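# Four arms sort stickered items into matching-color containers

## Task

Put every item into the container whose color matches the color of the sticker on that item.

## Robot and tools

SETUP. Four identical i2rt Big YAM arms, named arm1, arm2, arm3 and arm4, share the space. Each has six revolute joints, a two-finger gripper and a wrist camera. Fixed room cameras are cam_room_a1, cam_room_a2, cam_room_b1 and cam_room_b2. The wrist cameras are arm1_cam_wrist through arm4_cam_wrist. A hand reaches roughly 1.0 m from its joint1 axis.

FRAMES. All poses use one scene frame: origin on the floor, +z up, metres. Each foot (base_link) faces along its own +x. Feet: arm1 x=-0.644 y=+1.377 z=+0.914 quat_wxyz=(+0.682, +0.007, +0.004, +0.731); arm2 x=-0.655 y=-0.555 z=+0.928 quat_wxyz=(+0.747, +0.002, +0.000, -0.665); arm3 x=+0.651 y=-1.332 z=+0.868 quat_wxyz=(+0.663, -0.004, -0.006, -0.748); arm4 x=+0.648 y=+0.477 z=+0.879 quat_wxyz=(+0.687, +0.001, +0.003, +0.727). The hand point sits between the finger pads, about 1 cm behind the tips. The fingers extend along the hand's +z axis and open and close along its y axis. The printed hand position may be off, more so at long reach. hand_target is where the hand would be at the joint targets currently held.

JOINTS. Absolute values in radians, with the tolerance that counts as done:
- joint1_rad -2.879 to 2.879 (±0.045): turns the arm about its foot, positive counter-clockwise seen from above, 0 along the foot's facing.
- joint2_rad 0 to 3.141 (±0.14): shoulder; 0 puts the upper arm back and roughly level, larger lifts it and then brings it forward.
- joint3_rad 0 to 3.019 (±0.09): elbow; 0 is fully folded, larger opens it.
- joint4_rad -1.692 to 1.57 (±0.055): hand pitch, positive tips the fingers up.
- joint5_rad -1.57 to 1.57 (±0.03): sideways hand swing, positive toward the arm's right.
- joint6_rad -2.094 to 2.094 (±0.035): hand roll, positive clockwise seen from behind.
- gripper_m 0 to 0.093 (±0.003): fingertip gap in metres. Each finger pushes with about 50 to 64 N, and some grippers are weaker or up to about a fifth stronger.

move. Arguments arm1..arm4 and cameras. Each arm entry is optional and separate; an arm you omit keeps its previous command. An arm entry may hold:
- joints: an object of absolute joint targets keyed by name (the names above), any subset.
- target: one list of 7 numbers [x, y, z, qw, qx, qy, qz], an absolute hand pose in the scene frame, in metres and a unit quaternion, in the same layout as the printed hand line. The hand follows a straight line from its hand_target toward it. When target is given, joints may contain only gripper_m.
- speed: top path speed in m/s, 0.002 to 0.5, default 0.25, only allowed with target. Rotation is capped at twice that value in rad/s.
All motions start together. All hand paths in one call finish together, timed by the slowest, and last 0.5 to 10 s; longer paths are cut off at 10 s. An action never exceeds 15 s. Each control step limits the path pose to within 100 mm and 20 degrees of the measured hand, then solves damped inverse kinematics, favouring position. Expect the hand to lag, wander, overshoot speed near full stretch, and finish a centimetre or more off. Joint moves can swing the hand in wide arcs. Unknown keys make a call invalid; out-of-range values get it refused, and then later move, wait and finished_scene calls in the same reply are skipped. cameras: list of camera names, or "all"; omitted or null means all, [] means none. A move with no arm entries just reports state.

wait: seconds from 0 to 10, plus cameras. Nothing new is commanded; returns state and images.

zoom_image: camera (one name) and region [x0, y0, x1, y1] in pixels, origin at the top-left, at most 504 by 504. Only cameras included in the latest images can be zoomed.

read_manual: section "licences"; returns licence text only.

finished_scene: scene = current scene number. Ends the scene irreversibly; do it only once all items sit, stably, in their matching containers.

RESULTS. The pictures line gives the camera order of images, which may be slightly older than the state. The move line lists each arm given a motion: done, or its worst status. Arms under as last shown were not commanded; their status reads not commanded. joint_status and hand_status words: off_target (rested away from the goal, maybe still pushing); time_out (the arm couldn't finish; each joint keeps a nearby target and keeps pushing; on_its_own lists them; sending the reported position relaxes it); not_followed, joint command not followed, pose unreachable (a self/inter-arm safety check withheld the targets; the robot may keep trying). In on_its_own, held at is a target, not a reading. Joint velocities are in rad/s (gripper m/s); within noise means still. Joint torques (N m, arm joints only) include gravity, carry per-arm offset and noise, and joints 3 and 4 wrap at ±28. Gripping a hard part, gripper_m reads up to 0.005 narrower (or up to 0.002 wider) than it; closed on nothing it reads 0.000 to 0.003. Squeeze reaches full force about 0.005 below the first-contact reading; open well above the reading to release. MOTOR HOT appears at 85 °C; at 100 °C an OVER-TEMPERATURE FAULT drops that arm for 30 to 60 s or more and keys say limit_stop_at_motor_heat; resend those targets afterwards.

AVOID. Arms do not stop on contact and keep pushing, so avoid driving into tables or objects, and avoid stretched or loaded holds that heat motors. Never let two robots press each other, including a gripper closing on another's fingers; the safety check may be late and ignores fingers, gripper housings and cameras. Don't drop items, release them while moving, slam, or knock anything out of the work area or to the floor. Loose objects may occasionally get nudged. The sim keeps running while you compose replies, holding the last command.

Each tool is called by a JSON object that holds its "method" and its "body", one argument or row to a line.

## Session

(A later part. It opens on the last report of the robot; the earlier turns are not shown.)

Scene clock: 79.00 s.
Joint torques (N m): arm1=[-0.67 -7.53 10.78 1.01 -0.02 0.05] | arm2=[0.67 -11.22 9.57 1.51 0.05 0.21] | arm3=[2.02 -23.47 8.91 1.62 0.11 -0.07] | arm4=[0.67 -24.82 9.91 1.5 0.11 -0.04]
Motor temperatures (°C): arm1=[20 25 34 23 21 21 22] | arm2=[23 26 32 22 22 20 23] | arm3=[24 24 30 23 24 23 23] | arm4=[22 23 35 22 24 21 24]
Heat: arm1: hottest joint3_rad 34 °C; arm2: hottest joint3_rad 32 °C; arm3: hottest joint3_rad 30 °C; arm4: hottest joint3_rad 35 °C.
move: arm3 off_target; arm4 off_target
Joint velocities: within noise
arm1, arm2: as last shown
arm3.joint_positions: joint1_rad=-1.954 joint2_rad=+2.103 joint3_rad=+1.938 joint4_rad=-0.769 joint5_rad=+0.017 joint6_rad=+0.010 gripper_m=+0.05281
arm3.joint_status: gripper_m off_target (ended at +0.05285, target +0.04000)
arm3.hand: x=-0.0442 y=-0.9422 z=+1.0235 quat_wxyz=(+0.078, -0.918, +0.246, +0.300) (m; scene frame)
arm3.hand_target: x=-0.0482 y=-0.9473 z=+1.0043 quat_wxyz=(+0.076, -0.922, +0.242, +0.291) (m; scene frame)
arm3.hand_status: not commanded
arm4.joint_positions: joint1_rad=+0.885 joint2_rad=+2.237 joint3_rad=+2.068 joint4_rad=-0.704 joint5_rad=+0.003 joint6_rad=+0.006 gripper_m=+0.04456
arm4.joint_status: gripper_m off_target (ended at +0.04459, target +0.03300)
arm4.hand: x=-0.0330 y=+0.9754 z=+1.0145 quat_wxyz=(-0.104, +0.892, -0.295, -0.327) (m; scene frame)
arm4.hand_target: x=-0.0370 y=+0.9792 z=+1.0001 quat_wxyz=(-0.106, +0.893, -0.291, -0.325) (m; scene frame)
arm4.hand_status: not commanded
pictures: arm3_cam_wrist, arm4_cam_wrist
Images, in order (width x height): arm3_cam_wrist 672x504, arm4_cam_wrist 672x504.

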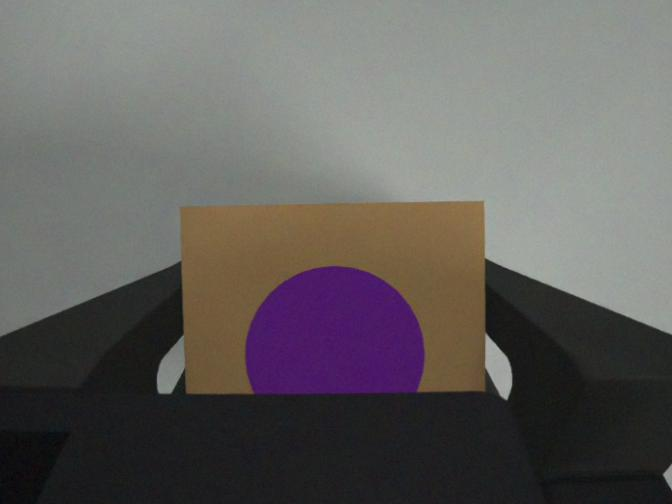

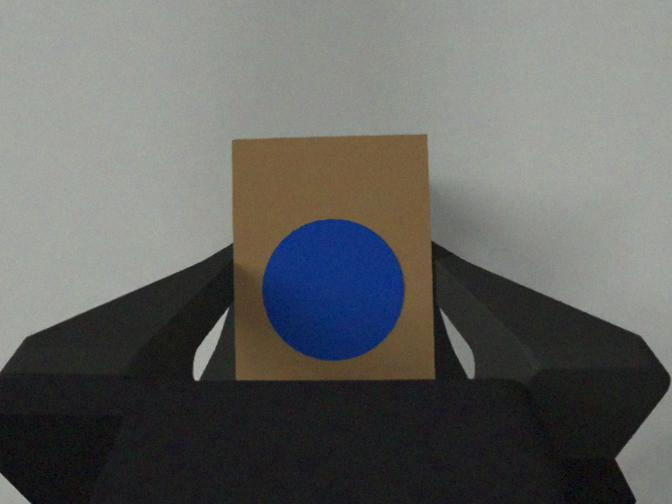

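{"method": "move", "body": {
  "arm3": {"target": [-0.044, -0.949, 1.09, 0.0763, -0.9225, 0.2421, 0.2909], "speed": 0.25},
  "arm4": {"target": [-0.034, 0.977, 1.075, 0.1060, -0.8935, 0.2911, 0.3252], "speed": 0.25},
  "cameras": []
}}

{"method": "move", "body": {
  "arm3": {"target": [0.29, -1.13, 1.15, 0.0763, -0.9225, 0.2421, 0.2909], "speed": 0.4},
  "arm4": {"target": [0.325, 0.713, 1.12, 0.1060, -0.8935, 0.2911, 0.3252], "speed": 0.4},
  "cameras": []
}}

{"method": "move", "body": {
  "arm3": {"joints": {"joint1_rad": 1.805, "joint2_rad": 0.815, "joint3_rad": 0.908, "joint4_rad": -1.07, "joint5_rad": 0, "joint6_rad": 0}},
  "arm4": {"joints": {"joint1_rad": -1.931, "joint2_rad": 0.815, "joint3_rad": 0.908, "joint4_rad": -0.965, "joint5_rad": 0, "joint6_rad": 0}},
  "cameras": ["arm3_cam_wrist", "arm4_cam_wrist"]
}}

{"method": "move", "body": {
  "arm3": {"target": [1.19, -1.270, 0.88, 0.3002, -0.0544, 0.9522, 0.0171], "speed": 0.35},
  "arm4": {"target": [1.148, 0.321, 0.86, 0.3381, 0.1422, 0.9289, -0.0517], "speed": 0.35},
  "cameras": ["arm3_cam_wrist", "arm4_cam_wrist"]
}}

Scene clock: 100.77 s.
Joint torques (N m): arm1=[-1.03 -7.82 10.71 1.02 -0.01 0.03] | arm2=[0.62 -11.16 9.52 1.5 0.06 0.21] | arm3=[2.08 -27.63 14.28 0.77 0.11 -0.06] | arm4=[0.79 -29.1 13.05 0.7 0.18 -0.06]
Motor temperatures (°C): arm1=[20 25 34 23 21 21 21] | arm2=[23 26 32 22 22 20 23] | arm3=[24 26 29 23 24 23 24] | arm4=[22 24 35 22 24 21 25]
Heat: arm1: hottest joint3_rad 34 °C; arm2: hottest joint3_rad 32 °C; arm3: hottest joint3_rad 29 °C; arm4: hottest joint3_rad 35 °C.
move: arm3 off_target; arm4 off_target
Joint velocities: within noise
arm1, arm2: as last shown
arm3.joint_positions: joint1_rad=-1.954 joint2_rad=+2.096 joint3_rad=+2.016 joint4_rad=-0.946 joint5_rad=+0.017 joint6_rad=+0.010 gripper_m=+0.05285
arm3.joint_status: not commanded
arm3.hand: x=-0.0294 y=-0.9501 z=+1.0447 quat_wxyz=(+0.067, -0.931, +0.249, +0.257) (m; scene frame)
arm3.hand_target: x=-0.0418 y=-0.9503 z=+1.0900 quat_wxyz=(+0.076, -0.922, +0.242, +0.291) (m; scene frame)
arm3.hand_status: off_target (0.048 m and 4.2 deg from the pose sent, 0.067 m and 1.2 deg at the start)
arm4.joint_positions: joint1_rad=+0.885 joint2_rad=+2.237 joint3_rad=+2.134 joint4_rad=-0.839 joint5_rad=+0.003 joint6_rad=+0.006 gripper_m=+0.04456
arm4.joint_status: not commanded
arm4.hand: x=-0.0248 y=+0.9695 z=+1.0289 quat_wxyz=(-0.094, +0.903, -0.298, -0.296) (m; scene frame)
arm4.hand_target: x=-0.0321 y=+0.9757 z=+1.0749 quat_wxyz=(-0.106, +0.893, -0.291, -0.326) (m; scene frame)
arm4.hand_status: off_target (0.048 m and 3.9 deg from the pose sent, 0.060 m and 0.6 deg at the start)
pictures: none
No camera images: "cameras" was empty.

Scene clock: 102.73 s.
Joint torques (N m): arm1=[-1.49 -7.12 10.71 0.96 -0.05 0] | arm2=[0.62 -11.28 9.55 1.51 0.05 0.22] | arm3=[2.14 -7.06 9.26 0.94 0.13 -0.04] | arm4=[1.32 -4.84 9.59 0.7 0.21 0.01]
Motor temperatures (°C): arm1=[20 25 34 23 21 21 21] | arm2=[23 26 32 22 22 20 23] | arm3=[24 26 29 23 24 23 24] | arm4=[22 24 35 22 24 21 25]
Heat: arm1: hottest joint3_rad 34 °C; arm2: hottest joint3_rad 32 °C; arm3: hottest joint3_rad 29 °C; arm4: hottest joint3_rad 35 °C.
move: arm3 done; arm4 done
Joint velocities: within noise
arm1, arm2: as last shown
arm3.joint_positions: joint1_rad=-1.954 joint2_rad=+1.029 joint3_rad=+1.026 joint4_rad=-0.935 joint5_rad=+0.020 joint6_rad=+0.010 gripper_m=+0.05286
arm3.joint_status: not commanded
arm3.hand: x=+0.2917 y=-1.1253 z=+1.1548 quat_wxyz=(+0.079, -0.919, +0.247, +0.297) (m; scene frame)
arm3.hand_target: x=+0.2901 y=-1.1300 z=+1.1500 quat_wxyz=(+0.076, -0.922, +0.242, +0.291) (m; scene frame)
arm3.hand_status: done (0.007 m and 1.0 deg from the pose sent, 0.381 m and 4.2 deg at the start)
arm4.joint_positions: joint1_rad=+0.885 joint2_rad=+0.959 joint3_rad=+0.826 joint4_rad=-0.727 joint5_rad=+0.006 joint6_rad=+0.006 gripper_m=+0.04456
arm4.joint_status: not commanded
arm4.hand: x=+0.3274 y=+0.7141 z=+1.1225 quat_wxyz=(-0.107, +0.890, -0.295, -0.332) (m; scene frame)
arm4.hand_target: x=+0.3251 y=+0.7129 z=+1.1199 quat_wxyz=(-0.106, +0.893, -0.291, -0.325) (m; scene frame)
arm4.hand_status: done (0.004 m and 1.0 deg from the pose sent, 0.443 m and 3.9 deg at the start)
pictures: none
No camera images: "cameras" was empty.

Scene clock: 105.30 s.
Joint torques (N m): arm1=[-1.38 -7.71 10.73 1.03 0.01 0.05] | arm2=[0.62 -11.22 9.58 1.54 0.06 0.21] | arm3=[1.9 -4.37 10.25 1.03 0.12 -0.11] | arm4=[0.62 -4.01 12.4 0.7 0.02 0]
Motor temperatures (°C): arm1=[20 25 34 23 21 21 21] | arm2=[23 26 32 22 22 20 23] | arm3=[24 26 29 23 24 23 24] | arm4=[22 24 35 22 24 21 26]
Heat: arm1: hottest joint3_rad 34 °C; arm2: hottest joint3_rad 32 °C; arm3: hottest joint3_rad 29 °C; arm4: hottest joint3_rad 35 °C.
move: arm3 done; arm4 done
Joint velocities: within noise
arm1, arm2: as last shown
arm3.joint_positions: joint1_rad=+1.796 joint2_rad=+0.820 joint3_rad=+0.899 joint4_rad=-1.068 joint5_rad=-0.003 joint6_rad=+0.006 gripper_m=+0.05285
arm3.joint_status: all done
arm3.hand: x=+0.9778 y=-1.2936 z=+1.1458 quat_wxyz=(-0.286, +0.049, -0.957, -0.010) (m; scene frame)
arm3.hand_target: x=+0.9780 y=-1.2909 z=+1.1518 quat_wxyz=(-0.292, +0.056, -0.955, -0.010) (m; scene frame)
arm3.hand_status: not commanded
arm4.joint_positions: joint1_rad=-1.931 joint2_rad=+0.812 joint3_rad=+0.863 joint4_rad=-0.956 joint5_rad=+0.002 joint6_rad=+0.006 gripper_m=+0.04459
arm4.joint_status: all done
arm4.hand: x=+0.9773 y=+0.3747 z=+1.1561 quat_wxyz=(-0.321, -0.145, -0.934, +0.051) (m; scene frame)
arm4.hand_target: x=+0.9833 y=+0.3732 z=+1.1779 quat_wxyz=(-0.336, -0.141, -0.929, +0.054) (m; scene frame)
arm4.hand_status: not commanded
pictures: arm3_cam_wrist, arm4_cam_wrist
Images, in order (width x height): arm3_cam_wrist 672x504, arm4_cam_wrist 672x504.

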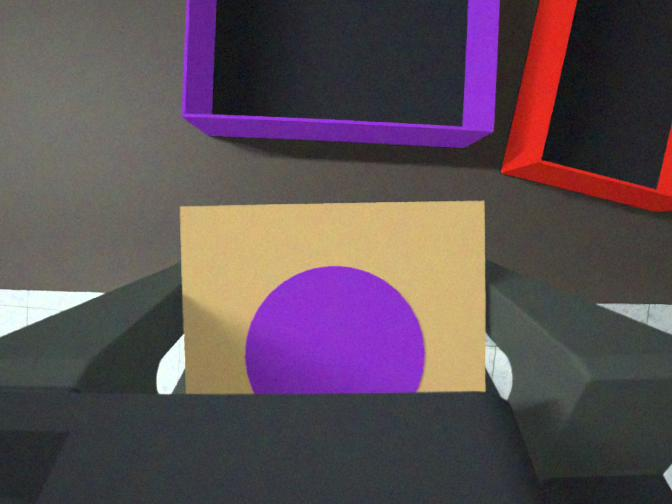

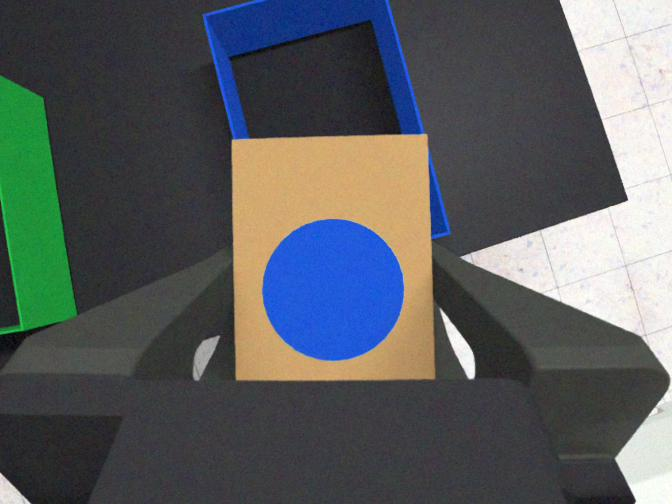

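Scene clock: 107.17 s.
Joint torques (N m): arm1=[-1.03 -7.71 10.74 0.96 0 0.01] | arm2=[0.56 -11.22 9.52 1.52 0.06 0.21] | arm3=[1.44 -15.91 9.66 1.73 -0.07 -0.06] | arm4=[0.97 -14.45 7.39 1.69 -0.04 0.01]
Motor temperatures (°C): arm1=[20 25 34 23 21 21 21] | arm2=[23 26 32 22 22 20 23] | arm3=[24 26 29 23 24 23 24] | arm4=[22 24 35 22 24 21 26]
Heat: arm1: hottest joint3_rad 34 °C; arm2: hottest joint3_rad 32 °C; arm3: hottest joint3_rad 29 °C; arm4: hottest joint3_rad 35 °C.
move: arm3 off_target; arm4 off_target
Joint velocities: within noise
arm1, arm2: as last shown
arm3.joint_positions: joint1_rad=+1.796 joint2_rad=+1.722 joint3_rad=+0.841 joint4_rad=-0.148 joint5_rad=-0.011 joint6_rad=+0.006 gripper_m=+0.05285
arm3.joint_status: not commanded
arm3.hand: x=+1.1640 y=-1.2766 z=+0.8567 quat_wxyz=(-0.267, +0.051, -0.962, -0.014) (m; scene frame)
arm3.hand_target: x=+1.1886 y=-1.2701 z=+0.8808 quat_wxyz=(-0.300, +0.054, -0.952, -0.017) (m; scene frame)
arm3.hand_status: off_target (0.036 m and 4.0 deg from the pose sent, 0.341 m and 1.9 deg at the start)
arm4.joint_positions: joint1_rad=-1.931 joint2_rad=+1.756 joint3_rad=+0.723 joint4_rad=+0.106 joint5_rad=+0.001 joint6_rad=+0.006 gripper_m=+0.04459
arm4.joint_status: not commanded
arm4.hand: x=+1.1263 y=+0.3267 z=+0.8429 quat_wxyz=(-0.311, -0.146, -0.938, +0.049) (m; scene frame)
arm4.hand_target: x=+1.1471 y=+0.3213 z=+0.8607 quat_wxyz=(-0.338, -0.142, -0.929, +0.052) (m; scene frame)
arm4.hand_status: off_target (0.028 m and 3.3 deg from the pose sent, 0.346 m and 2.1 deg at the start)
pictures: arm3_cam_wrist, arm4_cam_wrist
Images, in order (width x height): arm3_cam_wrist 672x504, arm4_cam_wrist 672x504.

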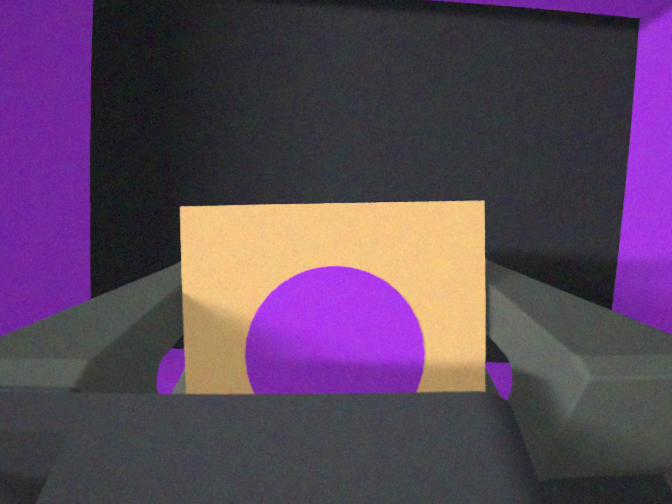

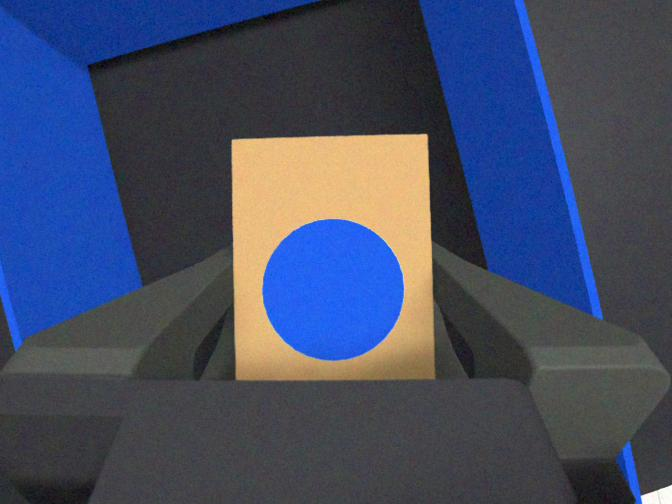

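{"method": "move", "body": {
  "arm3": {"target": [1.190, -1.271, 0.755, 0.3002, -0.0544, 0.9522, 0.0171], "speed": 0.13},
  "arm4": {"target": [1.146, 0.322, 0.725, 0.3381, 0.1422, 0.9289, -0.0517], "speed": 0.13},
  "cameras": ["arm3_cam_wrist", "arm4_cam_wrist"]
}}

{"method": "move", "body": {
  "arm3": {"joints": {"gripper_m": 0.093}},
  "arm4": {"joints": {"gripper_m": 0.093}},
  "cameras": ["arm3_cam_wrist", "arm4_cam_wrist"]
}}

{"method": "move", "body": {
  "arm3": {"target": [1.13, -1.277, 0.93, 0.3002, -0.0544, 0.9522, 0.0171], "speed": 0.3},
  "arm4": {"target": [1.09, 0.339, 0.90, 0.3381, 0.1422, 0.9289, -0.0517], "speed": 0.3},
  "cameras": ["arm3_cam_wrist", "arm4_cam_wrist"]
}}

Scene clock: 117.70 s.
Joint torques (N m): arm1=[-0.79 -7.53 10.74 0.99 -0.02 0.04] | arm2=[0.56 -11.28 9.51 1.52 0.05 0.21] | arm3=[1.67 -15.97 5.94 1.73 -0.03 -0.06] | arm4=[0.97 -13.33 3.7 1.5 0.02 0.03]
Motor temperatures (°C): arm1=[20 25 34 23 21 21 21] | arm2=[23 26 32 22 22 20 23] | arm3=[24 26 30 23 24 23 24] | arm4=[22 24 35 22 24 21 26]
Heat: arm1: hottest joint3_rad 34 °C; arm2: hottest joint3_rad 32 °C; arm3: hottest joint3_rad 30 °C; arm4: hottest joint3_rad 35 °C.
move: arm3 off_target; arm4 off_target
Joint velocities: within noise
arm1, arm2: as last shown
arm3.joint_positions: joint1_rad=+1.796 joint2_rad=+2.020 joint3_rad=+0.843 joint4_rad=+0.189 joint5_rad=-0.011 joint6_rad=+0.007 gripper_m=+0.05285
arm3.joint_status: not commanded
arm3.hand: x=+1.1773 y=-1.2767 z=+0.7515 quat_wxyz=(-0.287, +0.050, -0.957, -0.015) (m; scene frame)
arm3.hand_target: x=+1.1896 y=-1.2710 z=+0.7552 quat_wxyz=(-0.300, +0.054, -0.952, -0.017) (m; scene frame)
arm3.hand_status: off_target (0.014 m and 1.7 deg from the pose sent, 0.105 m and 4.0 deg at the start)
arm4.joint_positions: joint1_rad=-1.931 joint2_rad=+2.113 joint3_rad=+0.769 joint4_rad=+0.487 joint5_rad=+0.001 joint6_rad=+0.006 gripper_m=+0.04459
arm4.joint_status: not commanded
arm4.hand: x=+1.1451 y=+0.3203 z=+0.7387 quat_wxyz=(-0.343, -0.144, -0.927, +0.054) (m; scene frame)
arm4.hand_target: x=+1.1454 y=+0.3222 z=+0.7253 quat_wxyz=(-0.338, -0.142, -0.929, +0.052) (m; scene frame)
arm4.hand_status: off_target (0.014 m and 0.7 deg from the pose sent, 0.120 m and 3.3 deg at the start)
pictures: arm3_cam_wrist, arm4_cam_wrist
Images, in order (width x height): arm3_cam_wrist 672x504, arm4_cam_wrist 672x504.

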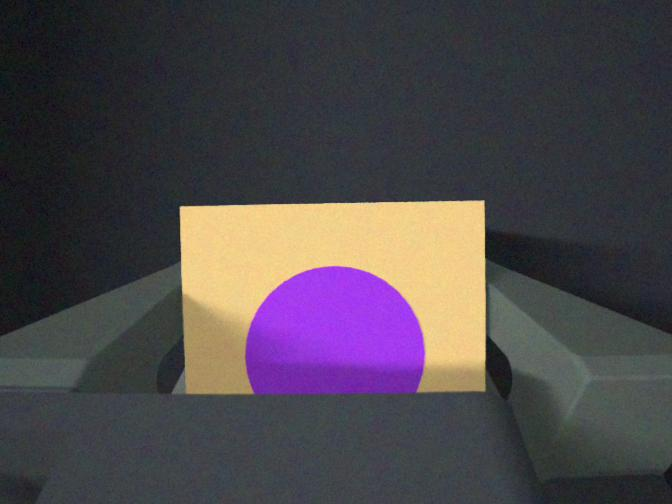

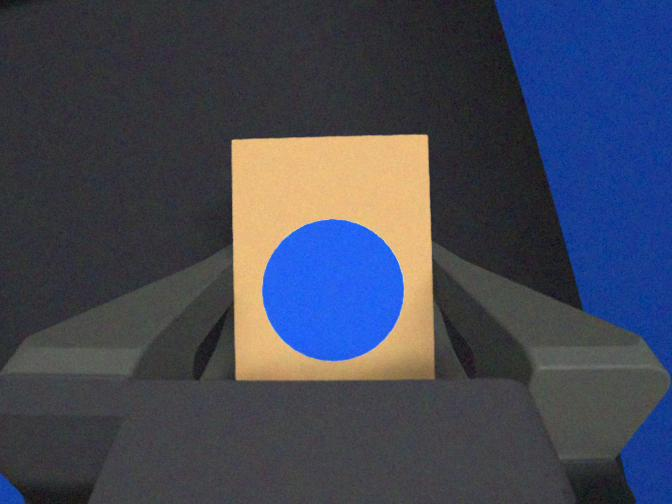

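Scene clock: 118.30 s.
Joint torques (N m): arm1=[-1.96 -7.12 10.74 1.13 0 0.04] | arm2=[0.67 -11.28 9.55 1.51 0.05 0.21] | arm3=[1.49 -15.91 6 1.77 -0.03 -0.06] | arm4=[0.85 -13.51 3.7 1.44 0.09 0.06]
Motor temperatures (°C): arm1=[20 25 34 23 21 21 21] | arm2=[23 26 32 22 22 20 23] | arm3=[24 26 30 23 24 23 24] | arm4=[22 24 35 22 24 21 26]
Heat: arm1: hottest joint3_rad 34 °C; arm2: hottest joint3_rad 32 °C; arm3: hottest joint3_rad 30 °C; arm4: hottest joint3_rad 35 °C.
move: arm3 done; arm4 done
Joint velocities: within noise
arm1.joint_positions: joint1_rad=-2.256 joint2_rad=+1.322 joint3_rad=+1.108 joint4_rad=-1.177 joint5_rad=-0.006 joint6_rad=-0.002 gripper_m=+0.09296
arm1.joint_status: not commanded
arm1.hand: x=-0.3046 y=+1.1392 z=+1.0997 quat_wxyz=(-0.079, -0.301, -0.950, +0.026) (m; scene frame)
arm1.hand_target: x=-0.3001 y=+1.1401 z=+1.0999 quat_wxyz=(-0.083, -0.298, -0.951, +0.026) (m; scene frame)
arm1.hand_status: not commanded
arm2.joint_positions: joint1_rad=+0.931 joint2_rad=+1.331 joint3_rad=+1.083 joint4_rad=-1.140 joint5_rad=+0.003 joint6_rad=-0.010 gripper_m=+0.09292
arm2.joint_status: not commanded
arm2.hand: x=-0.2983 y=-0.7627 z=+1.1069 quat_wxyz=(-0.088, -0.253, -0.963, +0.024) (m; scene frame)
arm2.hand_target: x=-0.3001 y=-0.7630 z=+1.1002 quat_wxyz=(-0.084, -0.261, -0.961, +0.023) (m; scene frame)
arm2.hand_status: not commanded
arm3.joint_positions: joint1_rad=+1.796 joint2_rad=+2.020 joint3_rad=+0.843 joint4_rad=+0.190 joint5_rad=-0.011 joint6_rad=+0.007 gripper_m=+0.09297
arm3.joint_status: all done
arm3.hand: x=+1.1775 y=-1.2766 z=+0.7516 quat_wxyz=(-0.287, +0.050, -0.956, -0.015) (m; scene frame)
arm3.hand_target: x=+1.1896 y=-1.2710 z=+0.7552 quat_wxyz=(-0.300, +0.054, -0.952, -0.017) (m; scene frame)
arm3.hand_status: not commanded
arm4.joint_positions: joint1_rad=-1.930 joint2_rad=+2.118 joint3_rad=+0.770 joint4_rad=+0.490 joint5_rad=-0.001 joint6_rad=+0.006 gripper_m=+0.09290
arm4.joint_status: all done
arm4.hand: x=+1.1457 y=+0.3211 z=+0.7374 quat_wxyz=(-0.344, -0.143, -0.927, +0.053) (m; scene frame)
arm4.hand_target: x=+1.1455 y=+0.3221 z=+0.7253 quat_wxyz=(-0.338, -0.142, -0.929, +0.052) (m; scene frame)
arm4.hand_status: not commanded
pictures: arm3_cam_wrist, arm4_cam_wrist
Images, in order (width x height): arm3_cam_wrist 672x504, arm4_cam_wrist 672x504.

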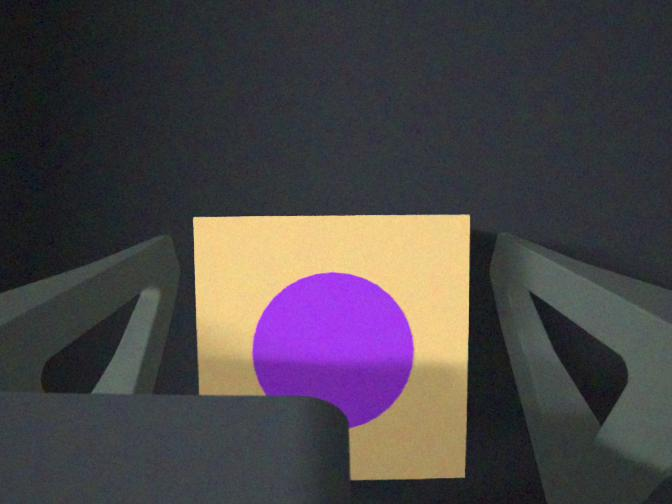

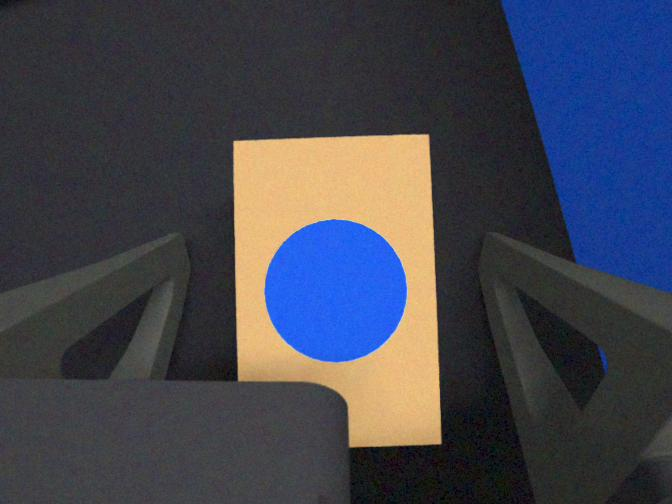

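Scene clock: 119.67 s.
Joint torques (N m): arm1=[-0.91 -7.24 10.81 1.05 0 0.07] | arm2=[0.62 -11.28 9.51 1.52 0.06 0.22] | arm3=[1.44 -10.87 7.04 0.92 -0.08 -0.1] | arm4=[0.85 -10.58 6.06 0.81 0.01 0.04]
Motor temperatures (°C): arm1=[20 25 34 23 21 21 21] | arm2=[23 26 32 22 22 20 23] | arm3=[24 26 30 23 24 23 24] | arm4=[22 24 35 22 24 21 26]
Heat: arm1: hottest joint3_rad 34 °C; arm2: hottest joint3_rad 32 °C; arm3: hottest joint3_rad 30 °C; arm4: hottest joint3_rad 35 °C.
move: arm3 done; arm4 done
Joint velocities: within noise
arm1, arm2: as last shown
arm3.joint_positions: joint1_rad=+1.796 joint2_rad=+1.460 joint3_rad=+0.764 joint4_rad=-0.240 joint5_rad=-0.012 joint6_rad=+0.007 gripper_m=+0.09297
arm3.joint_status: not commanded
arm3.hand: x=+1.1345 y=-1.2783 z=+0.9389 quat_wxyz=(-0.312, +0.050, -0.949, -0.017) (m; scene frame)
arm3.hand_target: x=+1.1299 y=-1.2771 z=+0.9302 quat_wxyz=(-0.300, +0.054, -0.952, -0.017) (m; scene frame)
arm3.hand_status: done (0.010 m and 1.4 deg from the pose sent, 0.185 m and 1.7 deg at the start)
arm4.joint_positions: joint1_rad=-1.930 joint2_rad=+1.506 joint3_rad=+0.609 joint4_rad=+0.052 joint5_rad=-0.001 joint6_rad=+0.006 gripper_m=+0.09291
arm4.joint_status: not commanded
arm4.hand: x=+1.0933 y=+0.3382 z=+0.9077 quat_wxyz=(-0.349, -0.143, -0.925, +0.054) (m; scene frame)
arm4.hand_target: x=+1.0898 y=+0.3391 z=+0.9000 quat_wxyz=(-0.338, -0.142, -0.929, +0.052) (m; scene frame)
arm4.hand_status: done (0.008 m and 1.4 deg from the pose sent, 0.173 m and 0.7 deg at the start)
pictures: arm3_cam_wrist, arm4_cam_wrist
Images, in order (width x height): arm3_cam_wrist 672x504, arm4_cam_wrist 672x504.

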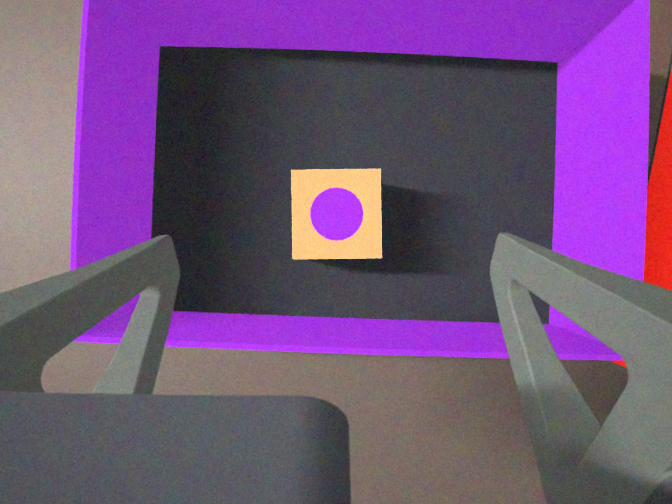

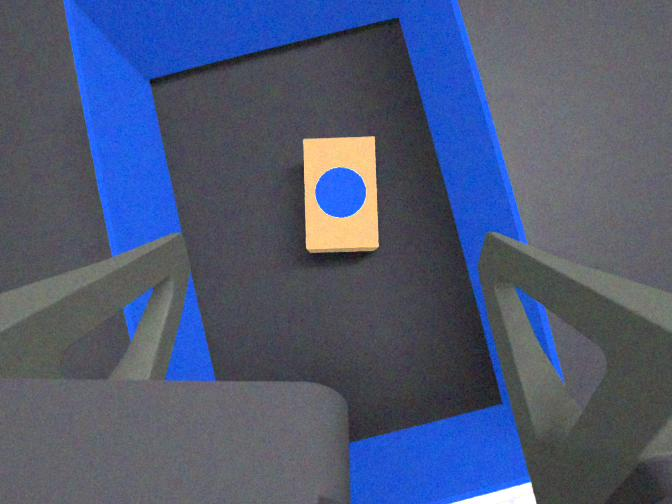

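{"method": "finished_scene", "body": {
  "scene": 2
}}

The scene is finished: the task was done.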